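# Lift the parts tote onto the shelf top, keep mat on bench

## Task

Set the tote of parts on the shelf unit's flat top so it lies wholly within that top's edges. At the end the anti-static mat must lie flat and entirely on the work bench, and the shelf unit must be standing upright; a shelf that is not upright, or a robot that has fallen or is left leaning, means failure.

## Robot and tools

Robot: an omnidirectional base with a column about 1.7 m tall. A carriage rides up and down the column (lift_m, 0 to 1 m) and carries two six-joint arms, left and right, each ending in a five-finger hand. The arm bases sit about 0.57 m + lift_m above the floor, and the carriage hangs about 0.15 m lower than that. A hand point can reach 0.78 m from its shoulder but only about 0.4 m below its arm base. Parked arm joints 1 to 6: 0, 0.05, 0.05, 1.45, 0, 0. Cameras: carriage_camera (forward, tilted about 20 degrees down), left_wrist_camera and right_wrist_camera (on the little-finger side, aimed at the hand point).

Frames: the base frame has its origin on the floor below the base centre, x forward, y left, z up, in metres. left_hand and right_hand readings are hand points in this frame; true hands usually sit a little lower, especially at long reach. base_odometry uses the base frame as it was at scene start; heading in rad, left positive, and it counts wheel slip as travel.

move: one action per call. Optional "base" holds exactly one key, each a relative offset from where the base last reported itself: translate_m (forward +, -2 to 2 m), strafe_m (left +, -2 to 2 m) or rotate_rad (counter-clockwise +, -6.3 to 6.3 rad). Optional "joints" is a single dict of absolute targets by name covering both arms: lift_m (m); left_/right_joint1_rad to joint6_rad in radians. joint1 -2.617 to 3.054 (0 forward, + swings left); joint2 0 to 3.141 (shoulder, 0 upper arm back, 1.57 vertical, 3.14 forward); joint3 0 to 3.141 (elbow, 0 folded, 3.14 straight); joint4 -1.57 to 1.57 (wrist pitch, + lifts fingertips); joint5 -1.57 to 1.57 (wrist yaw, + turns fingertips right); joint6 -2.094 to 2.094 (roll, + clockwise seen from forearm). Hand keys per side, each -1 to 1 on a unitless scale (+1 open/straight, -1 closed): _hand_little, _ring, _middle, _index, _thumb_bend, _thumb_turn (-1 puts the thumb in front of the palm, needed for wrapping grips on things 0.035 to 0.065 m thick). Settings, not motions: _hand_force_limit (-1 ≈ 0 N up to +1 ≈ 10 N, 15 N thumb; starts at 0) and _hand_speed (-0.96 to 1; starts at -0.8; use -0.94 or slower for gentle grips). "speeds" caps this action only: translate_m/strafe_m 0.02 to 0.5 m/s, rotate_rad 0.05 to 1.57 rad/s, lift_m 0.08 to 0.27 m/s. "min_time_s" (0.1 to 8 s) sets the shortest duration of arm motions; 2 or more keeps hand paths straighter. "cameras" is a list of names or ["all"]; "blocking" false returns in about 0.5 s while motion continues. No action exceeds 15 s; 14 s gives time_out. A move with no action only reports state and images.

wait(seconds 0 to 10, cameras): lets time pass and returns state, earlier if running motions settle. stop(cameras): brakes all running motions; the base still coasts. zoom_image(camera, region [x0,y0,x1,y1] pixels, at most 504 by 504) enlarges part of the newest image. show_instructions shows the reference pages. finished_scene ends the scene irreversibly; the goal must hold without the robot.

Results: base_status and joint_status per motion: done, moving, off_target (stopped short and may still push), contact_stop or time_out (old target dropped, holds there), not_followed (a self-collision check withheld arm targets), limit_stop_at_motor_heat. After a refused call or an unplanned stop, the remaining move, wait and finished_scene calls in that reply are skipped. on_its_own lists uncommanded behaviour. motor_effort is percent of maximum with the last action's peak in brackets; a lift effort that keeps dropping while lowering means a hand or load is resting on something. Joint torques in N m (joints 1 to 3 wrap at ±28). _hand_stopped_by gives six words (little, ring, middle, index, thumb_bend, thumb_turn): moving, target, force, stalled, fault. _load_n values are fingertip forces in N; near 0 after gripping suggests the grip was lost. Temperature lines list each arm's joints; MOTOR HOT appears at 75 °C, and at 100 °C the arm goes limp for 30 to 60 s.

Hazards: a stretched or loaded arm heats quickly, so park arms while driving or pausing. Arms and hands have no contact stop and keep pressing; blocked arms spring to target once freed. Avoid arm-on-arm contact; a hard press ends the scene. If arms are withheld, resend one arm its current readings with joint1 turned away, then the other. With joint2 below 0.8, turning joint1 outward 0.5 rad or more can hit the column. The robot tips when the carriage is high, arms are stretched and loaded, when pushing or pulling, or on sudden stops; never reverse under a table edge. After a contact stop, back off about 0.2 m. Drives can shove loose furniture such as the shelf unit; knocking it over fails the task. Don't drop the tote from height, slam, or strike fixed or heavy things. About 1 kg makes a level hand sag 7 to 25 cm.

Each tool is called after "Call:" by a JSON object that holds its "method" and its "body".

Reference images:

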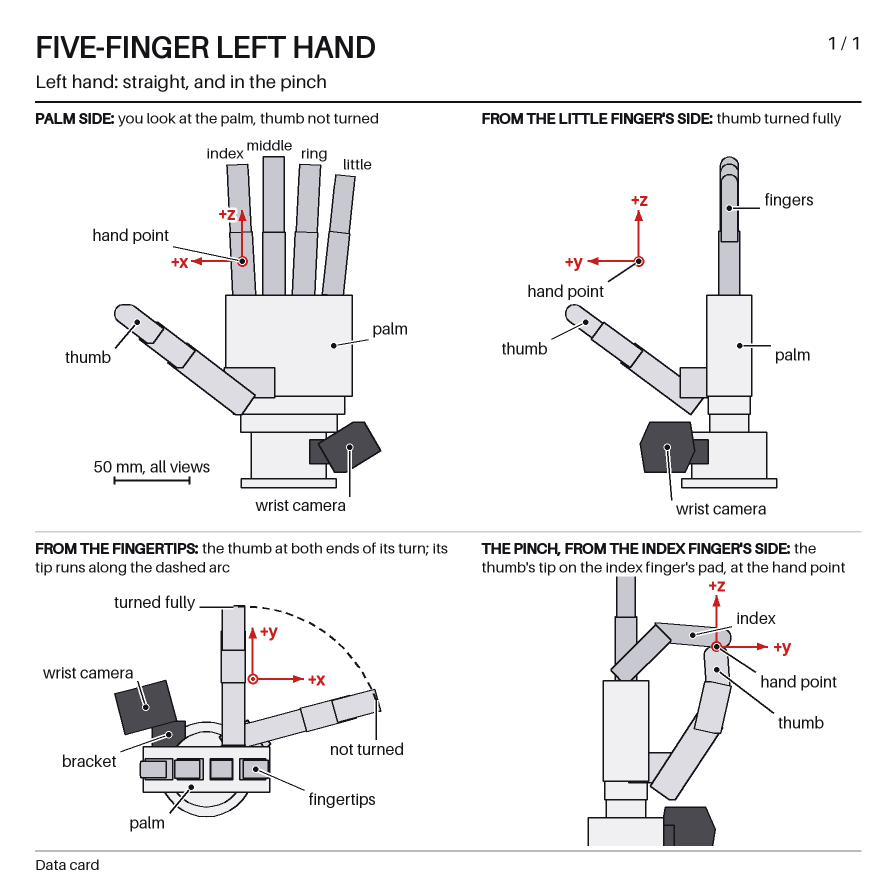

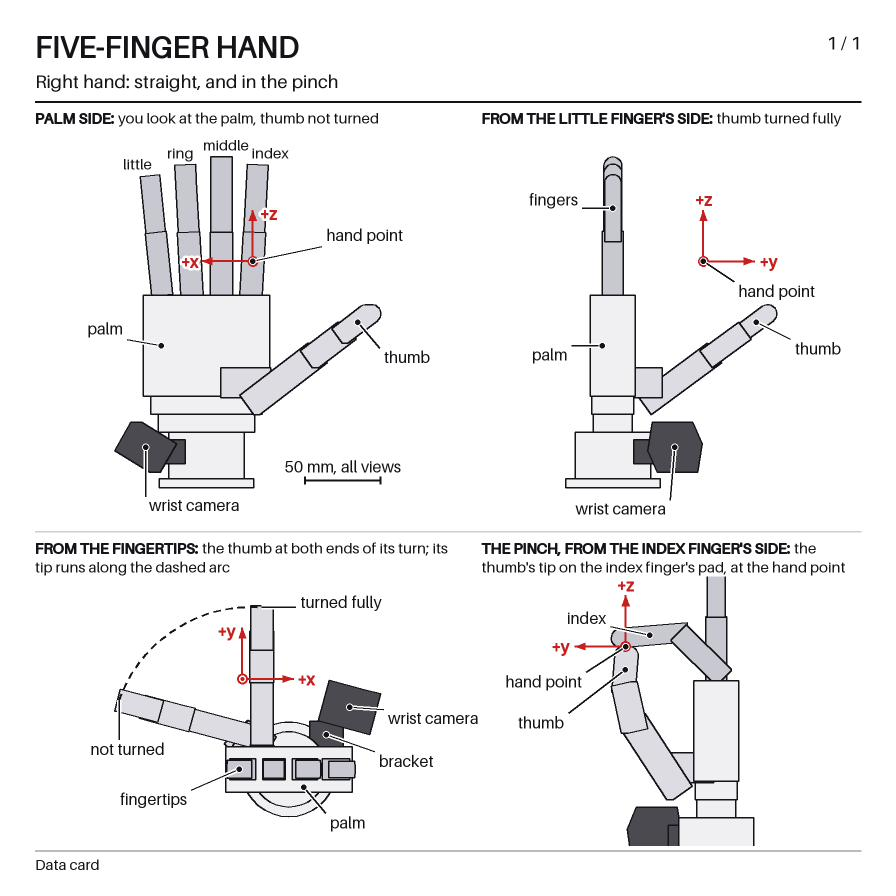

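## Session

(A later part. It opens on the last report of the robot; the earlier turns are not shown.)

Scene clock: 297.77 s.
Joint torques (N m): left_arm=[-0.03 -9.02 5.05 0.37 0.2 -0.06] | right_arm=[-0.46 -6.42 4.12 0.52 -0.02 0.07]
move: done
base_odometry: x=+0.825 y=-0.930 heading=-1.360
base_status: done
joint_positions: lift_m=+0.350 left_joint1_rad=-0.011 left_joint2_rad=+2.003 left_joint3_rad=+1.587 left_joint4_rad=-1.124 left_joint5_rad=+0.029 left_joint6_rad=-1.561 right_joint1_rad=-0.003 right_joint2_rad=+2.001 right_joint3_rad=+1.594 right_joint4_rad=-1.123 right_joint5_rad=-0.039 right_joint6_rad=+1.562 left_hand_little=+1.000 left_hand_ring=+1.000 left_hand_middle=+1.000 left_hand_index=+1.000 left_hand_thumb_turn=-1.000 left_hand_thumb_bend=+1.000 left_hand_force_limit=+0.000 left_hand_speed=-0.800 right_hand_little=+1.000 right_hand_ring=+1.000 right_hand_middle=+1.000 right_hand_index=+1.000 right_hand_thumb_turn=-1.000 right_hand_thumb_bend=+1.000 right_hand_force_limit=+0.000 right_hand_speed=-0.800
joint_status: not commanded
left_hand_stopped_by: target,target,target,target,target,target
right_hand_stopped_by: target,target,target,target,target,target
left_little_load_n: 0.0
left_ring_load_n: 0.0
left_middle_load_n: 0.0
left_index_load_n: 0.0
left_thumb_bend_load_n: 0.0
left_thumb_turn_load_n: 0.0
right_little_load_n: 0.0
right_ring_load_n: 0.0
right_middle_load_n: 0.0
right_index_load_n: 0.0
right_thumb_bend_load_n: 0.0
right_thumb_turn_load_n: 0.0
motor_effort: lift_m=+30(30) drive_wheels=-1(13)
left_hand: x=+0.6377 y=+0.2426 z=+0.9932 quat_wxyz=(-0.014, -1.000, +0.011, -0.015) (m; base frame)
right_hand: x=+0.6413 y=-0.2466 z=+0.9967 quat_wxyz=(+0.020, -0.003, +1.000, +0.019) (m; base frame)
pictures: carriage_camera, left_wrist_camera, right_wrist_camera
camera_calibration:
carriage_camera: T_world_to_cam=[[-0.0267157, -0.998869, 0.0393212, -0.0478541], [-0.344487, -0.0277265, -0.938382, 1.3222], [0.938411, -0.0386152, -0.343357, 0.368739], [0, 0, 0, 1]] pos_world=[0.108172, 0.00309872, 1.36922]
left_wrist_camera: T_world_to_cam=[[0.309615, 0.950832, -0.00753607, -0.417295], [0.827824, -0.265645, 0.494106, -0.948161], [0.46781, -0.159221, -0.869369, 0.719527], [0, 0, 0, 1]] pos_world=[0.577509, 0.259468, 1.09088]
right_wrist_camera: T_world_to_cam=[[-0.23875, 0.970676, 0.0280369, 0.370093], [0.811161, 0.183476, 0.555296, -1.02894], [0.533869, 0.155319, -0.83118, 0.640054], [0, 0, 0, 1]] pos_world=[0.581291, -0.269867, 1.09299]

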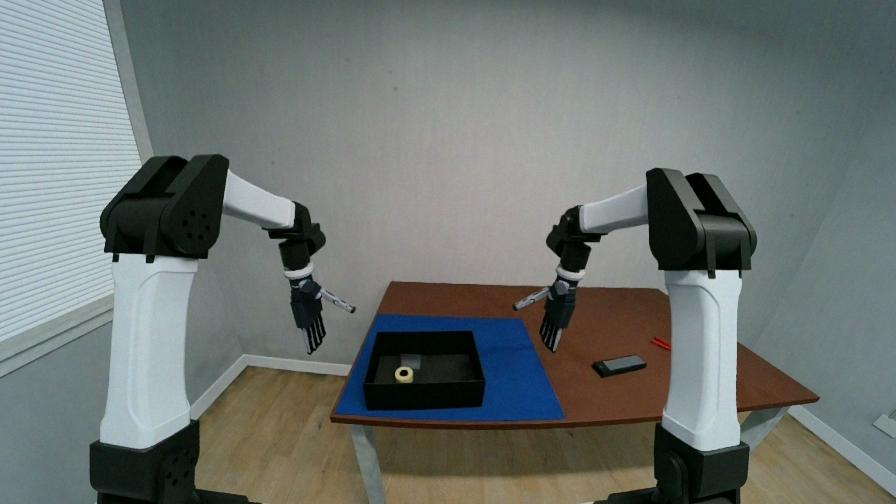

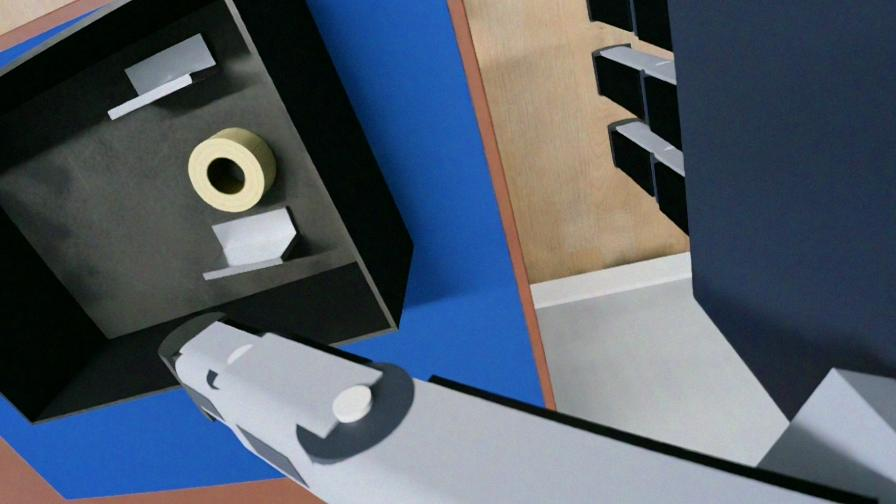

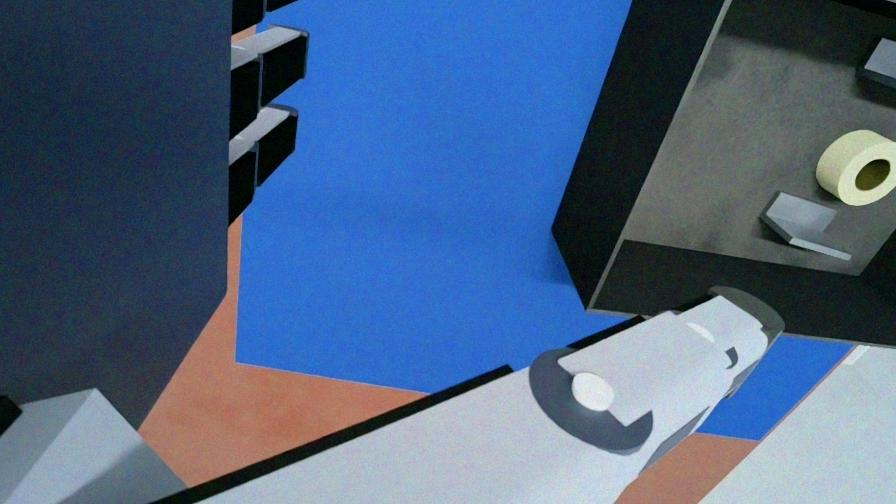

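Call:
{"method": "move", "body": {"base": {"rotate_rad": 0.05}, "joints": {"left_joint1_rad": -0.23, "left_joint6_rad": -1.80, "right_joint1_rad": 0.23, "right_joint6_rad": 1.80, "left_hand_little": 0.5, "left_hand_ring": 0.5, "left_hand_middle": 0.5, "left_hand_index": 0.5, "right_hand_little": 0.5, "right_hand_ring": 0.5, "right_hand_middle": 0.5, "right_hand_index": 0.5}, "min_time_s": 2}}

Call:
{"method": "move", "body": {"base": {"translate_m": 0.055}, "speeds": {"translate_m": 0.1}, "cameras": ["all"]}}

Call:
{"method": "zoom_image", "body": {"camera": "carriage_camera", "region": [260, 230, 660, 455]}}

Scene clock: 351.33 s.
Joint torques (N m): left_arm=[-0.47 -9.1 5.08 0.36 0.23 0.03] | right_arm=[0.13 -6.42 4.12 0.53 -0.03 0.04]
move: done
base_odometry: x=+0.825 y=-0.930 heading=-1.311
base_status: done
joint_positions: lift_m=+0.350 left_joint1_rad=-0.222 left_joint2_rad=+2.003 left_joint3_rad=+1.587 left_joint4_rad=-1.122 left_joint5_rad=+0.027 left_joint6_rad=-1.791 right_joint1_rad=+0.225 right_joint2_rad=+2.001 right_joint3_rad=+1.594 right_joint4_rad=-1.121 right_joint5_rad=-0.039 right_joint6_rad=+1.791 left_hand_little=+0.500 left_hand_ring=+0.500 left_hand_middle=+0.500 left_hand_index=+0.500 left_hand_thumb_turn=-1.000 left_hand_thumb_bend=+1.000 left_hand_force_limit=+0.000 left_hand_speed=-0.800 right_hand_little=+0.500 right_hand_ring=+0.500 right_hand_middle=+0.500 right_hand_index=+0.500 right_hand_thumb_turn=-1.000 right_hand_thumb_bend=+1.000 right_hand_force_limit=+0.000 right_hand_speed=-0.800
joint_status: all done
left_hand_stopped_by: target,target,target,target,target,target
right_hand_stopped_by: target,target,target,target,target,target
left_little_load_n: 0.0
left_ring_load_n: 0.0
left_middle_load_n: 0.0
left_index_load_n: 0.0
left_thumb_bend_load_n: 0.0
left_thumb_turn_load_n: 0.0
right_little_load_n: 0.0
right_ring_load_n: 0.0
right_middle_load_n: 0.0
right_index_load_n: 0.0
right_thumb_bend_load_n: 0.0
right_thumb_turn_load_n: 0.0
motor_effort: lift_m=+30(30) drive_wheels=-7(10)
left_hand: x=+0.6287 y=+0.1625 z=+0.9933 quat_wxyz=(-0.017, -1.000, +0.001, -0.013) (m; base frame)
right_hand: x=+0.6303 y=-0.1584 z=+0.9970 quat_wxyz=(+0.016, -0.003, +1.000, +0.024) (m; base frame)
pictures: none

Scene clock: 352.57 s.
Joint torques (N m): left_arm=[-0.39 -9.11 5 0.36 0.22 -0.03] | right_arm=[0.05 -6.35 4.14 0.53 -0.03 0.07]
move: done
base_odometry: x=+0.839 y=-0.983 heading=-1.310
base_status: done
joint_positions: lift_m=+0.350 left_joint1_rad=-0.224 left_joint2_rad=+2.003 left_joint3_rad=+1.587 left_joint4_rad=-1.122 left_joint5_rad=+0.027 left_joint6_rad=-1.792 right_joint1_rad=+0.226 right_joint2_rad=+2.001 right_joint3_rad=+1.594 right_joint4_rad=-1.122 right_joint5_rad=-0.039 right_joint6_rad=+1.791 left_hand_little=+0.500 left_hand_ring=+0.500 left_hand_middle=+0.500 left_hand_index=+0.500 left_hand_thumb_turn=-1.000 left_hand_thumb_bend=+1.000 left_hand_force_limit=+0.000 left_hand_speed=-0.800 right_hand_little=+0.500 right_hand_ring=+0.500 right_hand_middle=+0.500 right_hand_index=+0.500 right_hand_thumb_turn=-1.000 right_hand_thumb_bend=+1.000 right_hand_force_limit=+0.000 right_hand_speed=-0.800
joint_status: not commanded
left_hand_stopped_by: target,target,target,target,target,target
right_hand_stopped_by: target,target,target,target,target,target
left_little_load_n: 0.0
left_ring_load_n: 0.0
left_middle_load_n: 0.0
left_index_load_n: 0.0
left_thumb_bend_load_n: 0.0
left_thumb_turn_load_n: 0.0
right_little_load_n: 0.0
right_ring_load_n: 0.5
right_middle_load_n: 0.0
right_index_load_n: 0.0
right_thumb_bend_load_n: 0.0
right_thumb_turn_load_n: 0.0
motor_effort: lift_m=+30(30) drive_wheels=-8(15)
left_hand: x=+0.6285 y=+0.1619 z=+0.9933 quat_wxyz=(-0.017, -1.000, +0.002, -0.013) (m; base frame)
right_hand: x=+0.6301 y=-0.1581 z=+0.9970 quat_wxyz=(+0.016, -0.003, +1.000, +0.024) (m; base frame)
pictures: carriage_camera, left_wrist_camera, right_wrist_camera
camera_calibration:
carriage_camera: T_world_to_cam=[[-0.0267157, -0.998869, 0.0393212, -0.0478541], [-0.344487, -0.0277265, -0.938382, 1.3222], [0.938411, -0.0386152, -0.343357, 0.368739], [0, 0, 0, 1]] pos_world=[0.108172, 0.00309872, 1.36922]
left_wrist_camera: T_world_to_cam=[[0.292659, 0.956114, -0.0140121, -0.321508], [0.835128, -0.248433, 0.490757, -0.966077], [0.465739, -0.155326, -0.871184, 0.713619], [0, 0, 0, 1]] pos_world=[0.56853, 0.178236, 1.0913]
right_wrist_camera: T_world_to_cam=[[-0.238495, 0.970387, 0.0383179, 0.271145], [0.815807, 0.178786, 0.549994, -1.03463], [0.526857, 0.162431, -0.834289, 0.641181], [0, 0, 0, 1]] pos_world=[0.570911, -0.182287, 1.09358]

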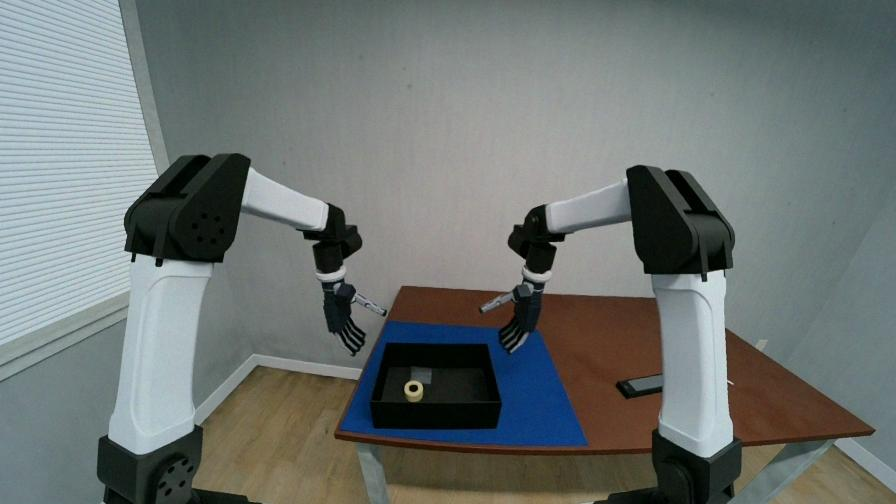

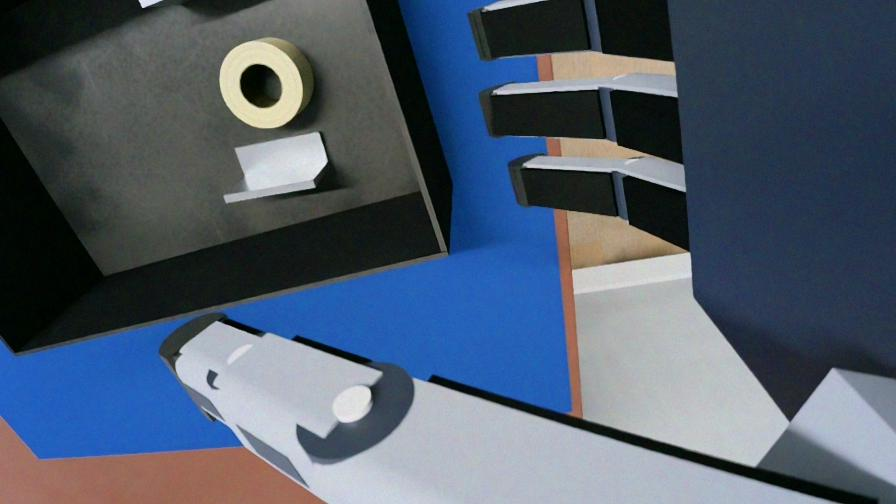

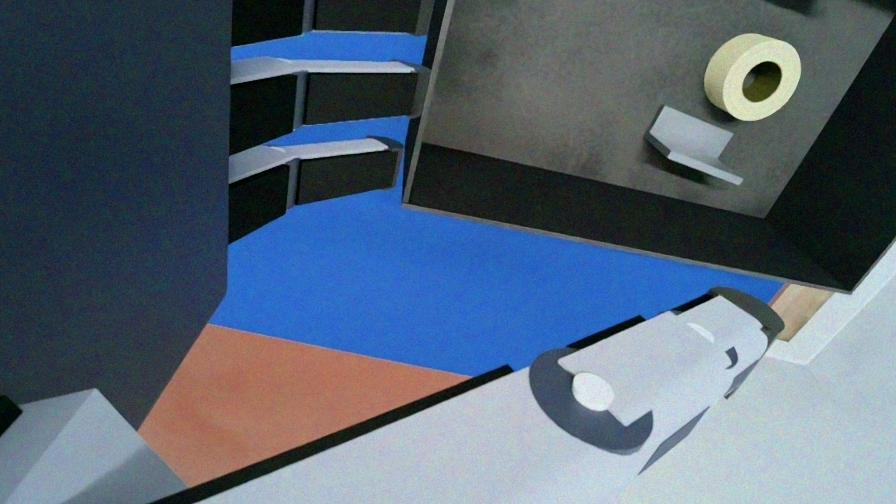

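Scaled by 1.260 from the camera's 896x504 image, which has a finer 1280x720 frame.

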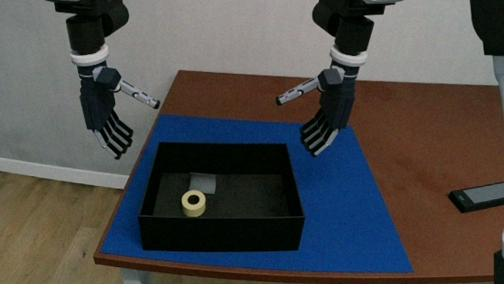

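Call:
{"method": "move", "body": {"base": {"strafe_m": -0.014}, "joints": {"left_joint1_rad": -0.262, "left_joint6_rad": -1.832, "right_joint1_rad": 0.25, "right_joint6_rad": 1.82}, "min_time_s": 1}}

Call:
{"method": "move", "body": {"base": {"translate_m": -0.02}, "speeds": {"translate_m": 0.1}}}

Call:
{"method": "move", "body": {"joints": {"lift_m": 0.27}, "cameras": ["all"]}}

Call:
{"method": "zoom_image", "body": {"camera": "carriage_camera", "region": [260, 230, 660, 455]}}

Scene clock: 414.77 s.
Joint torques (N m): left_arm=[-0.53 -9.1 5.07 0.36 0.22 -0.04] | right_arm=[0.14 -6.43 4.14 0.53 -0.03 0.11]
move: done
base_odometry: x=+0.826 y=-0.987 heading=-1.310
base_status: done
joint_positions: lift_m=+0.350 left_joint1_rad=-0.254 left_joint2_rad=+2.003 left_joint3_rad=+1.587 left_joint4_rad=-1.122 left_joint5_rad=+0.027 left_joint6_rad=-1.823 right_joint1_rad=+0.245 right_joint2_rad=+2.001 right_joint3_rad=+1.594 right_joint4_rad=-1.121 right_joint5_rad=-0.039 right_joint6_rad=+1.811 left_hand_little=+0.500 left_hand_ring=+0.500 left_hand_middle=+0.500 left_hand_index=+0.500 left_hand_thumb_turn=-1.000 left_hand_thumb_bend=+1.000 left_hand_force_limit=+0.000 left_hand_speed=-0.800 right_hand_little=+0.500 right_hand_ring=+0.500 right_hand_middle=+0.500 right_hand_index=+0.500 right_hand_thumb_turn=-1.000 right_hand_thumb_bend=+1.000 right_hand_force_limit=+0.000 right_hand_speed=-0.800
joint_status: all done
left_hand_stopped_by: target,target,target,target,target,target
right_hand_stopped_by: target,target,target,target,target,target
left_little_load_n: 0.0
left_ring_load_n: 0.0
left_middle_load_n: 0.0
left_index_load_n: 0.0
left_thumb_bend_load_n: 0.0
left_thumb_turn_load_n: 0.0
right_little_load_n: 0.0
right_ring_load_n: 0.0
right_middle_load_n: 0.0
right_index_load_n: 0.5
right_thumb_bend_load_n: 0.0
right_thumb_turn_load_n: 0.0
motor_effort: lift_m=+30(30) drive_wheels=+2(10)
left_hand: x=+0.6256 y=+0.1507 z=+0.9933 quat_wxyz=(-0.017, -1.000, +0.001, -0.012) (m; base frame)
right_hand: x=+0.6286 y=-0.1509 z=+0.9971 quat_wxyz=(+0.016, -0.003, +1.000, +0.024) (m; base frame)
pictures: none

Scene clock: 415.63 s.
Joint torques (N m): left_arm=[-0.5 -9.16 4.98 0.37 0.21 -0.04] | right_arm=[-0.03 -6.56 4.23 0.53 -0.04 0.07]
move: done
base_odometry: x=+0.821 y=-0.968 heading=-1.310
base_status: done
joint_positions: lift_m=+0.350 left_joint1_rad=-0.255 left_joint2_rad=+2.004 left_joint3_rad=+1.587 left_joint4_rad=-1.122 left_joint5_rad=+0.027 left_joint6_rad=-1.823 right_joint1_rad=+0.246 right_joint2_rad=+2.003 right_joint3_rad=+1.594 right_joint4_rad=-1.121 right_joint5_rad=-0.039 right_joint6_rad=+1.812 left_hand_little=+0.500 left_hand_ring=+0.500 left_hand_middle=+0.500 left_hand_index=+0.500 left_hand_thumb_turn=-1.000 left_hand_thumb_bend=+1.000 left_hand_force_limit=+0.000 left_hand_speed=-0.800 right_hand_little=+0.500 right_hand_ring=+0.500 right_hand_middle=+0.500 right_hand_index=+0.500 right_hand_thumb_turn=-1.000 right_hand_thumb_bend=+1.000 right_hand_force_limit=+0.000 right_hand_speed=-0.800
joint_status: not commanded
left_hand_stopped_by: target,target,target,target,target,target
right_hand_stopped_by: target,target,target,target,target,target
left_little_load_n: 0.0
left_ring_load_n: 0.0
left_middle_load_n: 0.0
left_index_load_n: 0.0
left_thumb_bend_load_n: 0.0
left_thumb_turn_load_n: 0.0
right_little_load_n: 0.0
right_ring_load_n: 0.0
right_middle_load_n: 0.5
right_index_load_n: 0.0
right_thumb_bend_load_n: 0.0
right_thumb_turn_load_n: 0.0
motor_effort: lift_m=+30(30) drive_wheels=+3(7)
left_hand: x=+0.6255 y=+0.1504 z=+0.9927 quat_wxyz=(-0.017, -1.000, +0.001, -0.012) (m; base frame)
right_hand: x=+0.6284 y=-0.1505 z=+0.9966 quat_wxyz=(+0.016, -0.003, +1.000, +0.024) (m; base frame)
pictures: none

Scene clock: 416.50 s.
Joint torques (N m): left_arm=[-0.4 -10.17 5.78 0.32 0.22 -0.03] | right_arm=[0.06 -7.1 4.57 0.5 -0.03 0.07]
move: done
base_odometry: x=+0.821 y=-0.968 heading=-1.310
base_status: not commanded
joint_positions: lift_m=+0.270 left_joint1_rad=-0.255 left_joint2_rad=+2.014 left_joint3_rad=+1.580 left_joint4_rad=-1.121 left_joint5_rad=+0.027 left_joint6_rad=-1.824 right_joint1_rad=+0.246 right_joint2_rad=+2.010 right_joint3_rad=+1.588 right_joint4_rad=-1.120 right_joint5_rad=-0.039 right_joint6_rad=+1.812 left_hand_little=+0.500 left_hand_ring=+0.500 left_hand_middle=+0.500 left_hand_index=+0.500 left_hand_thumb_turn=-1.000 left_hand_thumb_bend=+1.000 left_hand_force_limit=+0.000 left_hand_speed=-0.800 right_hand_little=+0.500 right_hand_ring=+0.500 right_hand_middle=+0.500 right_hand_index=+0.500 right_hand_thumb_turn=-1.000 right_hand_thumb_bend=+1.000 right_hand_force_limit=+0.000 right_hand_speed=-0.800
joint_status: all done
left_hand_stopped_by: target,target,target,target,target,target
right_hand_stopped_by: target,target,target,target,target,target
left_little_load_n: 0.0
left_ring_load_n: 0.0
left_middle_load_n: 0.0
left_index_load_n: 0.0
left_thumb_bend_load_n: 0.0
left_thumb_turn_load_n: 0.0
right_little_load_n: 0.0
right_ring_load_n: 0.0
right_middle_load_n: 0.0
right_index_load_n: 0.0
right_thumb_bend_load_n: 0.0
right_thumb_turn_load_n: 0.0
motor_effort: lift_m=+26(27) drive_wheels=+4(4)
left_hand: x=+0.6232 y=+0.1510 z=+0.9074 quat_wxyz=(-0.015, -1.000, +0.001, -0.005) (m; base frame)
right_hand: x=+0.6263 y=-0.1510 z=+0.9122 quat_wxyz=(+0.010, -0.003, +1.000, +0.022) (m; base frame)
pictures: carriage_camera, left_wrist_camera, right_wrist_camera
camera_calibration:
carriage_camera: T_world_to_cam=[[-0.0267157, -0.998869, 0.0393212, -0.0447242], [-0.344487, -0.0277265, -0.938382, 1.2475], [0.938411, -0.0386152, -0.343357, 0.341408], [0, 0, 0, 1]] pos_world=[0.108172, 0.00309872, 1.28962]
left_wrist_camera: T_world_to_cam=[[0.291308, 0.956505, -0.0154479, -0.308763], [0.843374, -0.249165, 0.476064, -0.913879], [0.451508, -0.15171, -0.879275, 0.655235], [0, 0, 0, 1]] pos_world=[0.564843, 0.167032, 1.00643]
right_wrist_camera: T_world_to_cam=[[-0.237583, 0.970597, 0.038678, 0.265717], [0.823015, 0.179989, 0.538749, -0.980198], [0.515946, 0.15983, -0.841578, 0.584374], [0, 0, 0, 1]] pos_world=[0.568342, -0.17488, 1.0096]

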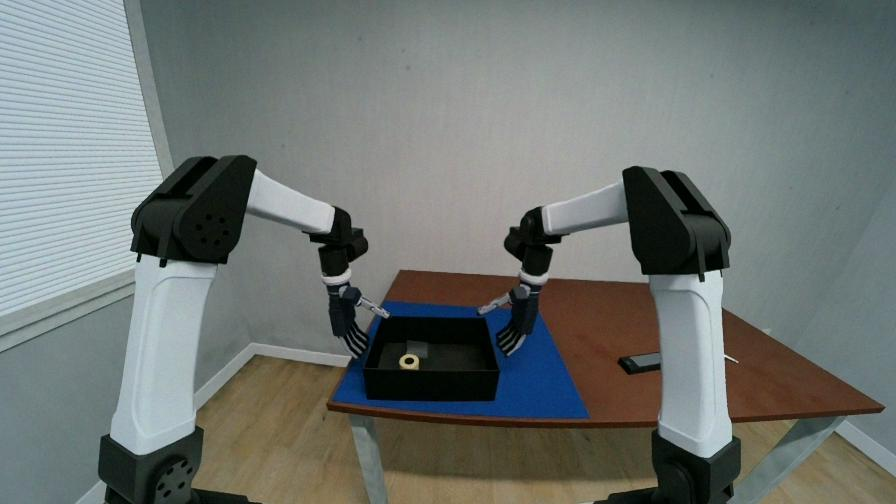

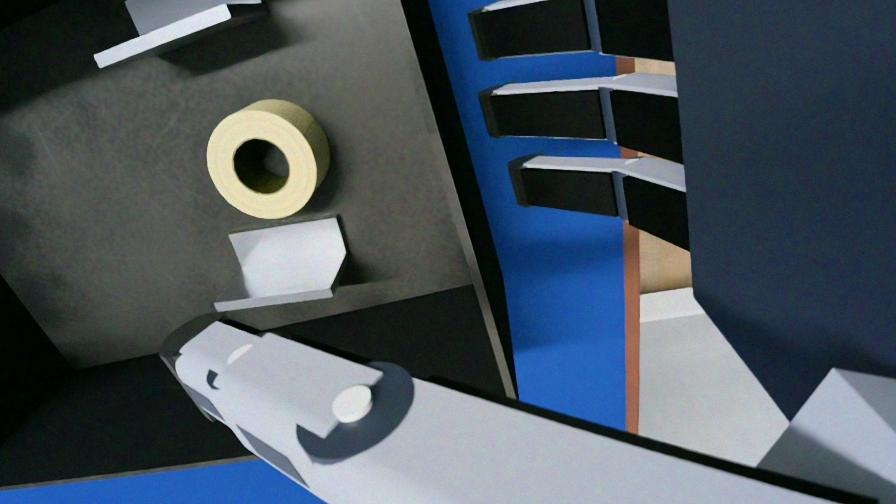

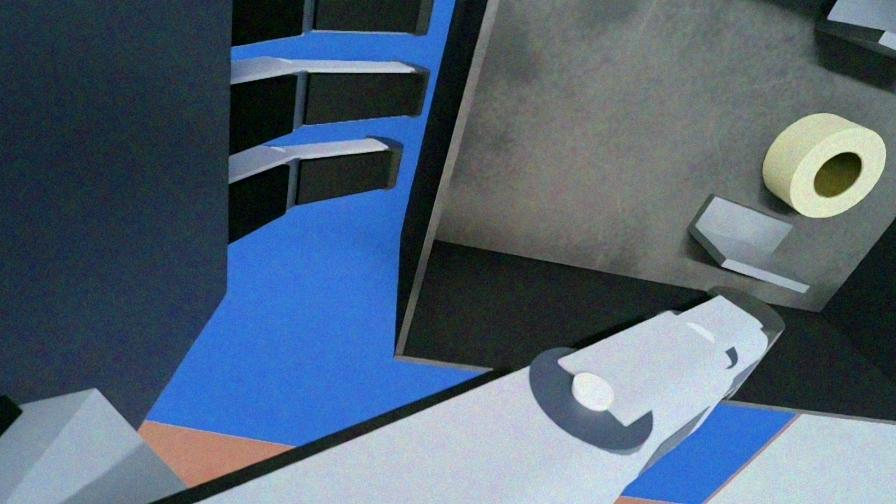

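Scaled by 1.260 from the camera's 896x504 image, which has a finer 1280x720 frame.

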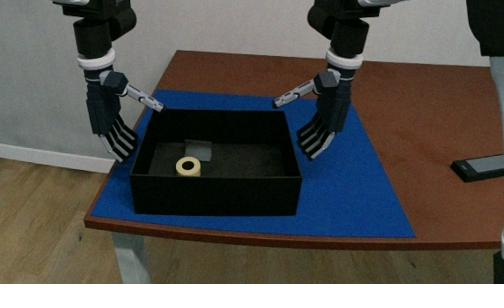

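Call:
{"method": "move", "body": {"joints": {"lift_m": 0.202}, "speeds": {"lift_m": 0.1}, "cameras": ["all"]}}

Call:
{"method": "zoom_image", "body": {"camera": "carriage_camera", "region": [320, 230, 560, 410]}}

Scene clock: 441.80 s.
Joint torques (N m): left_arm=[-0.42 -10.06 5.55 0.32 0.24 -0.04] | right_arm=[0.06 -7.15 4.42 0.49 -0.03 0.07]
Motor temperatures (°C): left_arm=[30 42 35 30 29 27] | right_arm=[31 43 40 28 27 29]
move: done
base_odometry: x=+0.821 y=-0.968 heading=-1.310
base_status: not commanded
joint_positions: lift_m=+0.202 left_joint1_rad=-0.255 left_joint2_rad=+2.014 left_joint3_rad=+1.580 left_joint4_rad=-1.121 left_joint5_rad=+0.027 left_joint6_rad=-1.824 right_joint1_rad=+0.246 right_joint2_rad=+2.010 right_joint3_rad=+1.588 right_joint4_rad=-1.120 right_joint5_rad=-0.039 right_joint6_rad=+1.812 left_hand_little=+0.500 left_hand_ring=+0.500 left_hand_middle=+0.500 left_hand_index=+0.500 left_hand_thumb_turn=-1.000 left_hand_thumb_bend=+1.000 left_hand_force_limit=+0.000 left_hand_speed=-0.800 right_hand_little=+0.500 right_hand_ring=+0.500 right_hand_middle=+0.500 right_hand_index=+0.500 right_hand_thumb_turn=-1.000 right_hand_thumb_bend=+1.000 right_hand_force_limit=+0.000 right_hand_speed=-0.800
joint_status: all done
left_hand_stopped_by: target,target,target,target,target,target
right_hand_stopped_by: target,target,target,target,target,target
left_little_load_n: 0.0
left_ring_load_n: 0.0
left_middle_load_n: 0.0
left_index_load_n: 0.0
left_thumb_bend_load_n: 0.0
left_thumb_turn_load_n: 0.0
right_little_load_n: -0.5
right_ring_load_n: 0.0
right_middle_load_n: 0.0
right_index_load_n: 0.0
right_thumb_bend_load_n: 0.0
right_thumb_turn_load_n: 0.0
motor_effort: lift_m=+26(27) drive_wheels=+1(4)
left_hand: x=+0.6232 y=+0.1510 z=+0.8393 quat_wxyz=(-0.015, -1.000, +0.001, -0.005) (m; base frame)
right_hand: x=+0.6263 y=-0.1510 z=+0.8440 quat_wxyz=(+0.010, -0.003, +1.000, +0.022) (m; base frame)
pictures: carriage_camera, left_wrist_camera, right_wrist_camera
camera_calibration:
carriage_camera: T_world_to_cam=[[-0.0267157, -0.998869, 0.0393212, -0.0420503], [-0.344487, -0.0277265, -0.938382, 1.18369], [0.938411, -0.0386152, -0.343357, 0.31806], [0, 0, 0, 1]] pos_world=[0.108172, 0.00309872, 1.22162]
left_wrist_camera: T_world_to_cam=[[0.291308, 0.956505, -0.0154479, -0.309816], [0.843374, -0.249165, 0.476064, -0.881411], [0.451508, -0.15171, -0.879275, 0.595268], [0, 0, 0, 1]] pos_world=[0.564843, 0.167032, 0.938226]
right_wrist_camera: T_world_to_cam=[[-0.237583, 0.970597, 0.038678, 0.268379], [0.823015, 0.179989, 0.538749, -0.943538], [0.515946, 0.15983, -0.841578, 0.526927], [0, 0, 0, 1]] pos_world=[0.568442, -0.17488, 0.9414]

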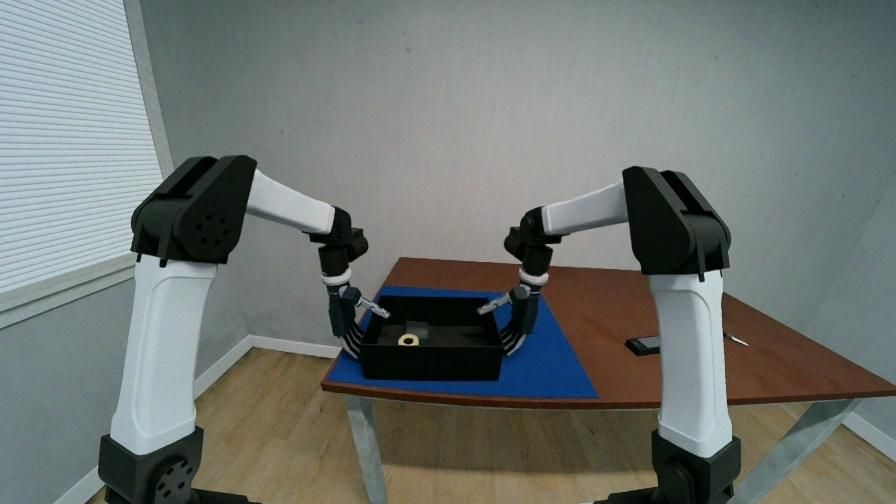

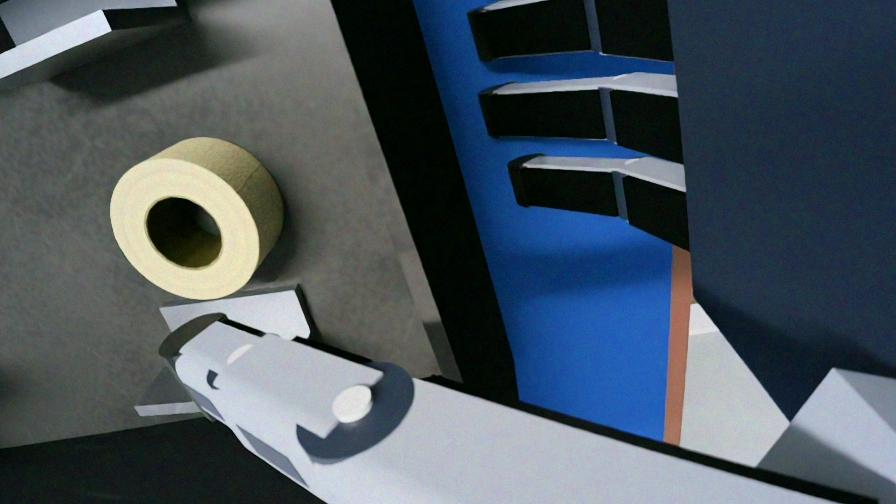

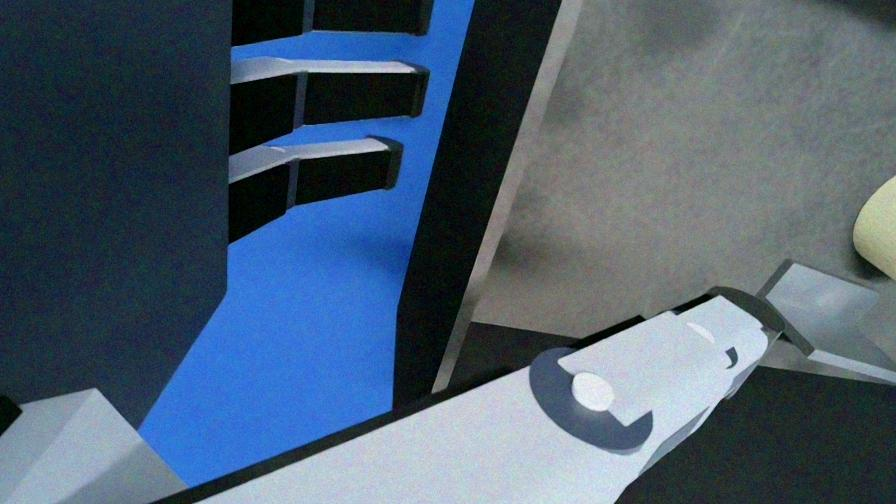

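Scaled by 2.100 from the camera's 896x504 image, which has a finer 1280x720 frame.

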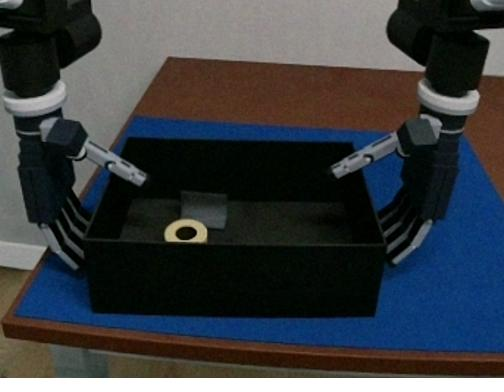

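Call:
{"method": "move", "body": {"joints": {"left_hand_little": 0.28, "left_hand_ring": 0.28, "left_hand_middle": 0.28, "left_hand_index": 0.28, "right_hand_little": 0.28, "right_hand_ring": 0.28, "right_hand_middle": 0.28, "right_hand_index": 0.28}}}

Call:
{"method": "move", "body": {"joints": {"lift_m": 0.178}, "speeds": {"lift_m": 0.08}, "cameras": ["all"]}}

Call:
{"method": "zoom_image", "body": {"camera": "carriage_camera", "region": [320, 230, 560, 410]}}

Scene clock: 457.90 s.
Joint torques (N m): left_arm=[-0.42 -10.19 5.63 0.32 0.24 -0.03] | right_arm=[0.05 -7.1 4.57 0.5 -0.11 0.06]
move: done
base_odometry: x=+0.821 y=-0.968 heading=-1.310
base_status: not commanded
joint_positions: lift_m=+0.202 left_joint1_rad=-0.255 left_joint2_rad=+2.014 left_joint3_rad=+1.580 left_joint4_rad=-1.121 left_joint5_rad=+0.024 left_joint6_rad=-1.824 right_joint1_rad=+0.246 right_joint2_rad=+2.010 right_joint3_rad=+1.588 right_joint4_rad=-1.121 right_joint5_rad=-0.031 right_joint6_rad=+1.812 left_hand_little=+0.280 left_hand_ring=+0.280 left_hand_middle=+0.280 left_hand_index=+0.280 left_hand_thumb_turn=-1.000 left_hand_thumb_bend=+1.000 left_hand_force_limit=+0.000 left_hand_speed=-0.800 right_hand_little=+0.280 right_hand_ring=+0.280 right_hand_middle=+0.280 right_hand_index=+0.280 right_hand_thumb_turn=-1.000 right_hand_thumb_bend=+1.000 right_hand_force_limit=+0.000 right_hand_speed=-0.800
joint_status: all done
left_hand_stopped_by: target,target,target,target,target,target
right_hand_stopped_by: target,target,target,target,target,target
left_little_load_n: 0.0
left_ring_load_n: 0.0
left_middle_load_n: 0.0
left_index_load_n: 0.5
left_thumb_bend_load_n: 0.0
left_thumb_turn_load_n: 0.0
right_little_load_n: 0.0
right_ring_load_n: 0.0
right_middle_load_n: 1.0
right_index_load_n: 0.0
right_thumb_bend_load_n: 0.0
right_thumb_turn_load_n: 0.0
motor_effort: lift_m=+26(26) drive_wheels=+2(5)
left_hand: x=+0.6233 y=+0.1515 z=+0.8391 quat_wxyz=(-0.014, -1.000, +0.001, -0.005) (m; base frame)
right_hand: x=+0.6265 y=-0.1526 z=+0.8435 quat_wxyz=(+0.010, -0.003, +1.000, +0.018) (m; base frame)
pictures: none

Scene clock: 458.57 s.
Joint torques (N m): left_arm=[-0.47 -8.84 4.96 0.51 0.22 -0.06] | right_arm=[0.05 -7.08 4.56 0.51 -0.1 0.06]
move: done
base_odometry: x=+0.821 y=-0.968 heading=-1.310
base_status: not commanded
joint_positions: lift_m=+0.178 left_joint1_rad=-0.255 left_joint2_rad=+2.001 left_joint3_rad=+1.588 left_joint4_rad=-1.136 left_joint5_rad=+0.025 left_joint6_rad=-1.824 right_joint1_rad=+0.246 right_joint2_rad=+2.011 right_joint3_rad=+1.588 right_joint4_rad=-1.122 right_joint5_rad=-0.030 right_joint6_rad=+1.813 left_hand_little=+0.280 left_hand_ring=+0.280 left_hand_middle=+0.280 left_hand_index=+0.280 left_hand_thumb_turn=-1.000 left_hand_thumb_bend=+1.000 left_hand_force_limit=+0.000 left_hand_speed=-0.800 right_hand_little=+0.280 right_hand_ring=+0.280 right_hand_middle=+0.280 right_hand_index=+0.280 right_hand_thumb_turn=-1.000 right_hand_thumb_bend=+1.000 right_hand_force_limit=+0.000 right_hand_speed=-0.800
joint_status: all done
left_hand_stopped_by: target,target,target,target,target,target
right_hand_stopped_by: target,target,target,target,target,target
left_little_load_n: 0.0
left_ring_load_n: 0.0
left_middle_load_n: -2.5
left_index_load_n: 0.0
left_thumb_bend_load_n: 0.5
left_thumb_turn_load_n: 1.0
right_little_load_n: 0.0
right_ring_load_n: 0.0
right_middle_load_n: 0.5
right_index_load_n: 0.5
right_thumb_bend_load_n: 0.0
right_thumb_turn_load_n: 0.0
motor_effort: lift_m=+24(24) drive_wheels=+4(5)
left_hand: x=+0.6226 y=+0.1516 z=+0.8222 quat_wxyz=(-0.015, -1.000, +0.001, -0.007) (m; base frame)
right_hand: x=+0.6261 y=-0.1528 z=+0.8192 quat_wxyz=(+0.009, -0.002, +1.000, +0.018) (m; base frame)
pictures: carriage_camera, left_wrist_camera, right_wrist_camera
camera_calibration:
carriage_camera: T_world_to_cam=[[-0.0267157, -0.998869, 0.0393212, -0.0411145], [-0.344487, -0.0277265, -0.938382, 1.16136], [0.938411, -0.0386152, -0.343357, 0.309888], [0, 0, 0, 1]] pos_world=[0.108172, 0.00309872, 1.19782]
left_wrist_camera: T_world_to_cam=[[0.291357, 0.956522, -0.013267, -0.312184], [0.840868, -0.249467, 0.480321, -0.874548], [0.456128, -0.151101, -0.876993, 0.57571], [0, 0, 0, 1]] pos_world=[0.563739, 0.167431, 0.920815]
right_wrist_camera: T_world_to_cam=[[-0.236217, 0.971227, 0.0303397, 0.277035], [0.823976, 0.183658, 0.536035, -0.927541], [0.515039, 0.151619, -0.843651, 0.507477], [0, 0, 0, 1]] pos_world=[0.568342, -0.175657, 0.916922]

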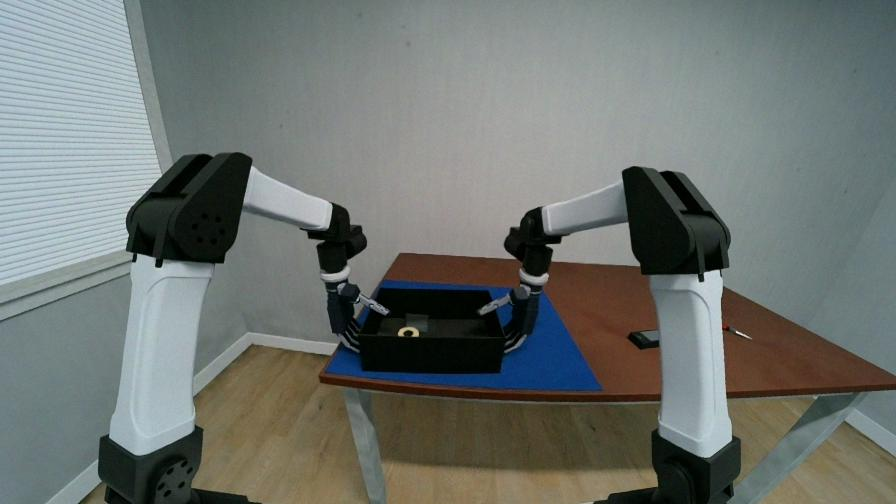

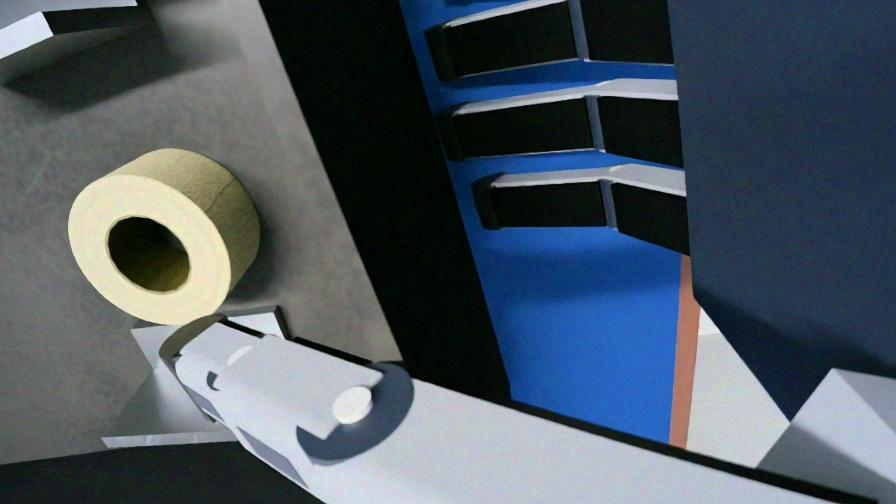

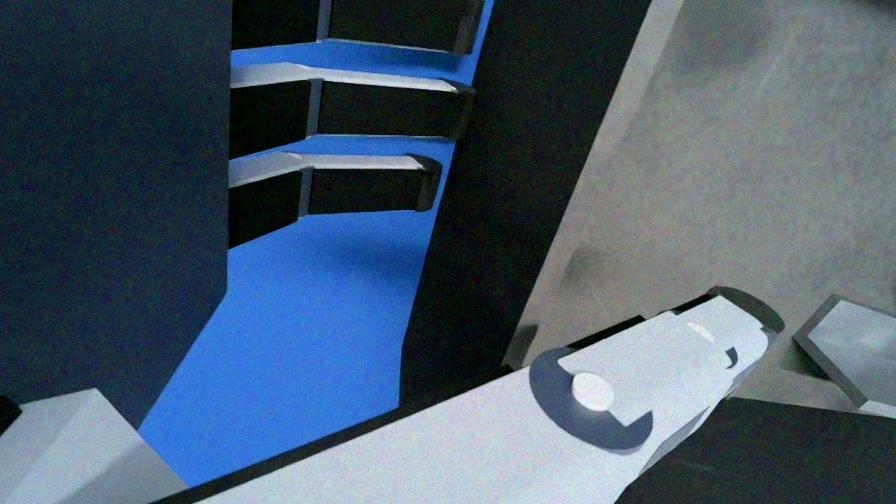

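Scaled by 2.100 from the camera's 896x504 image, which has a finer 1280x720 frame.

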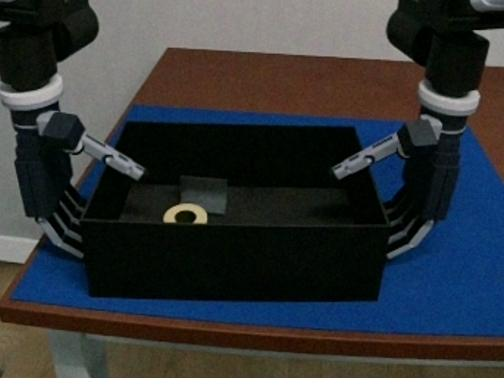

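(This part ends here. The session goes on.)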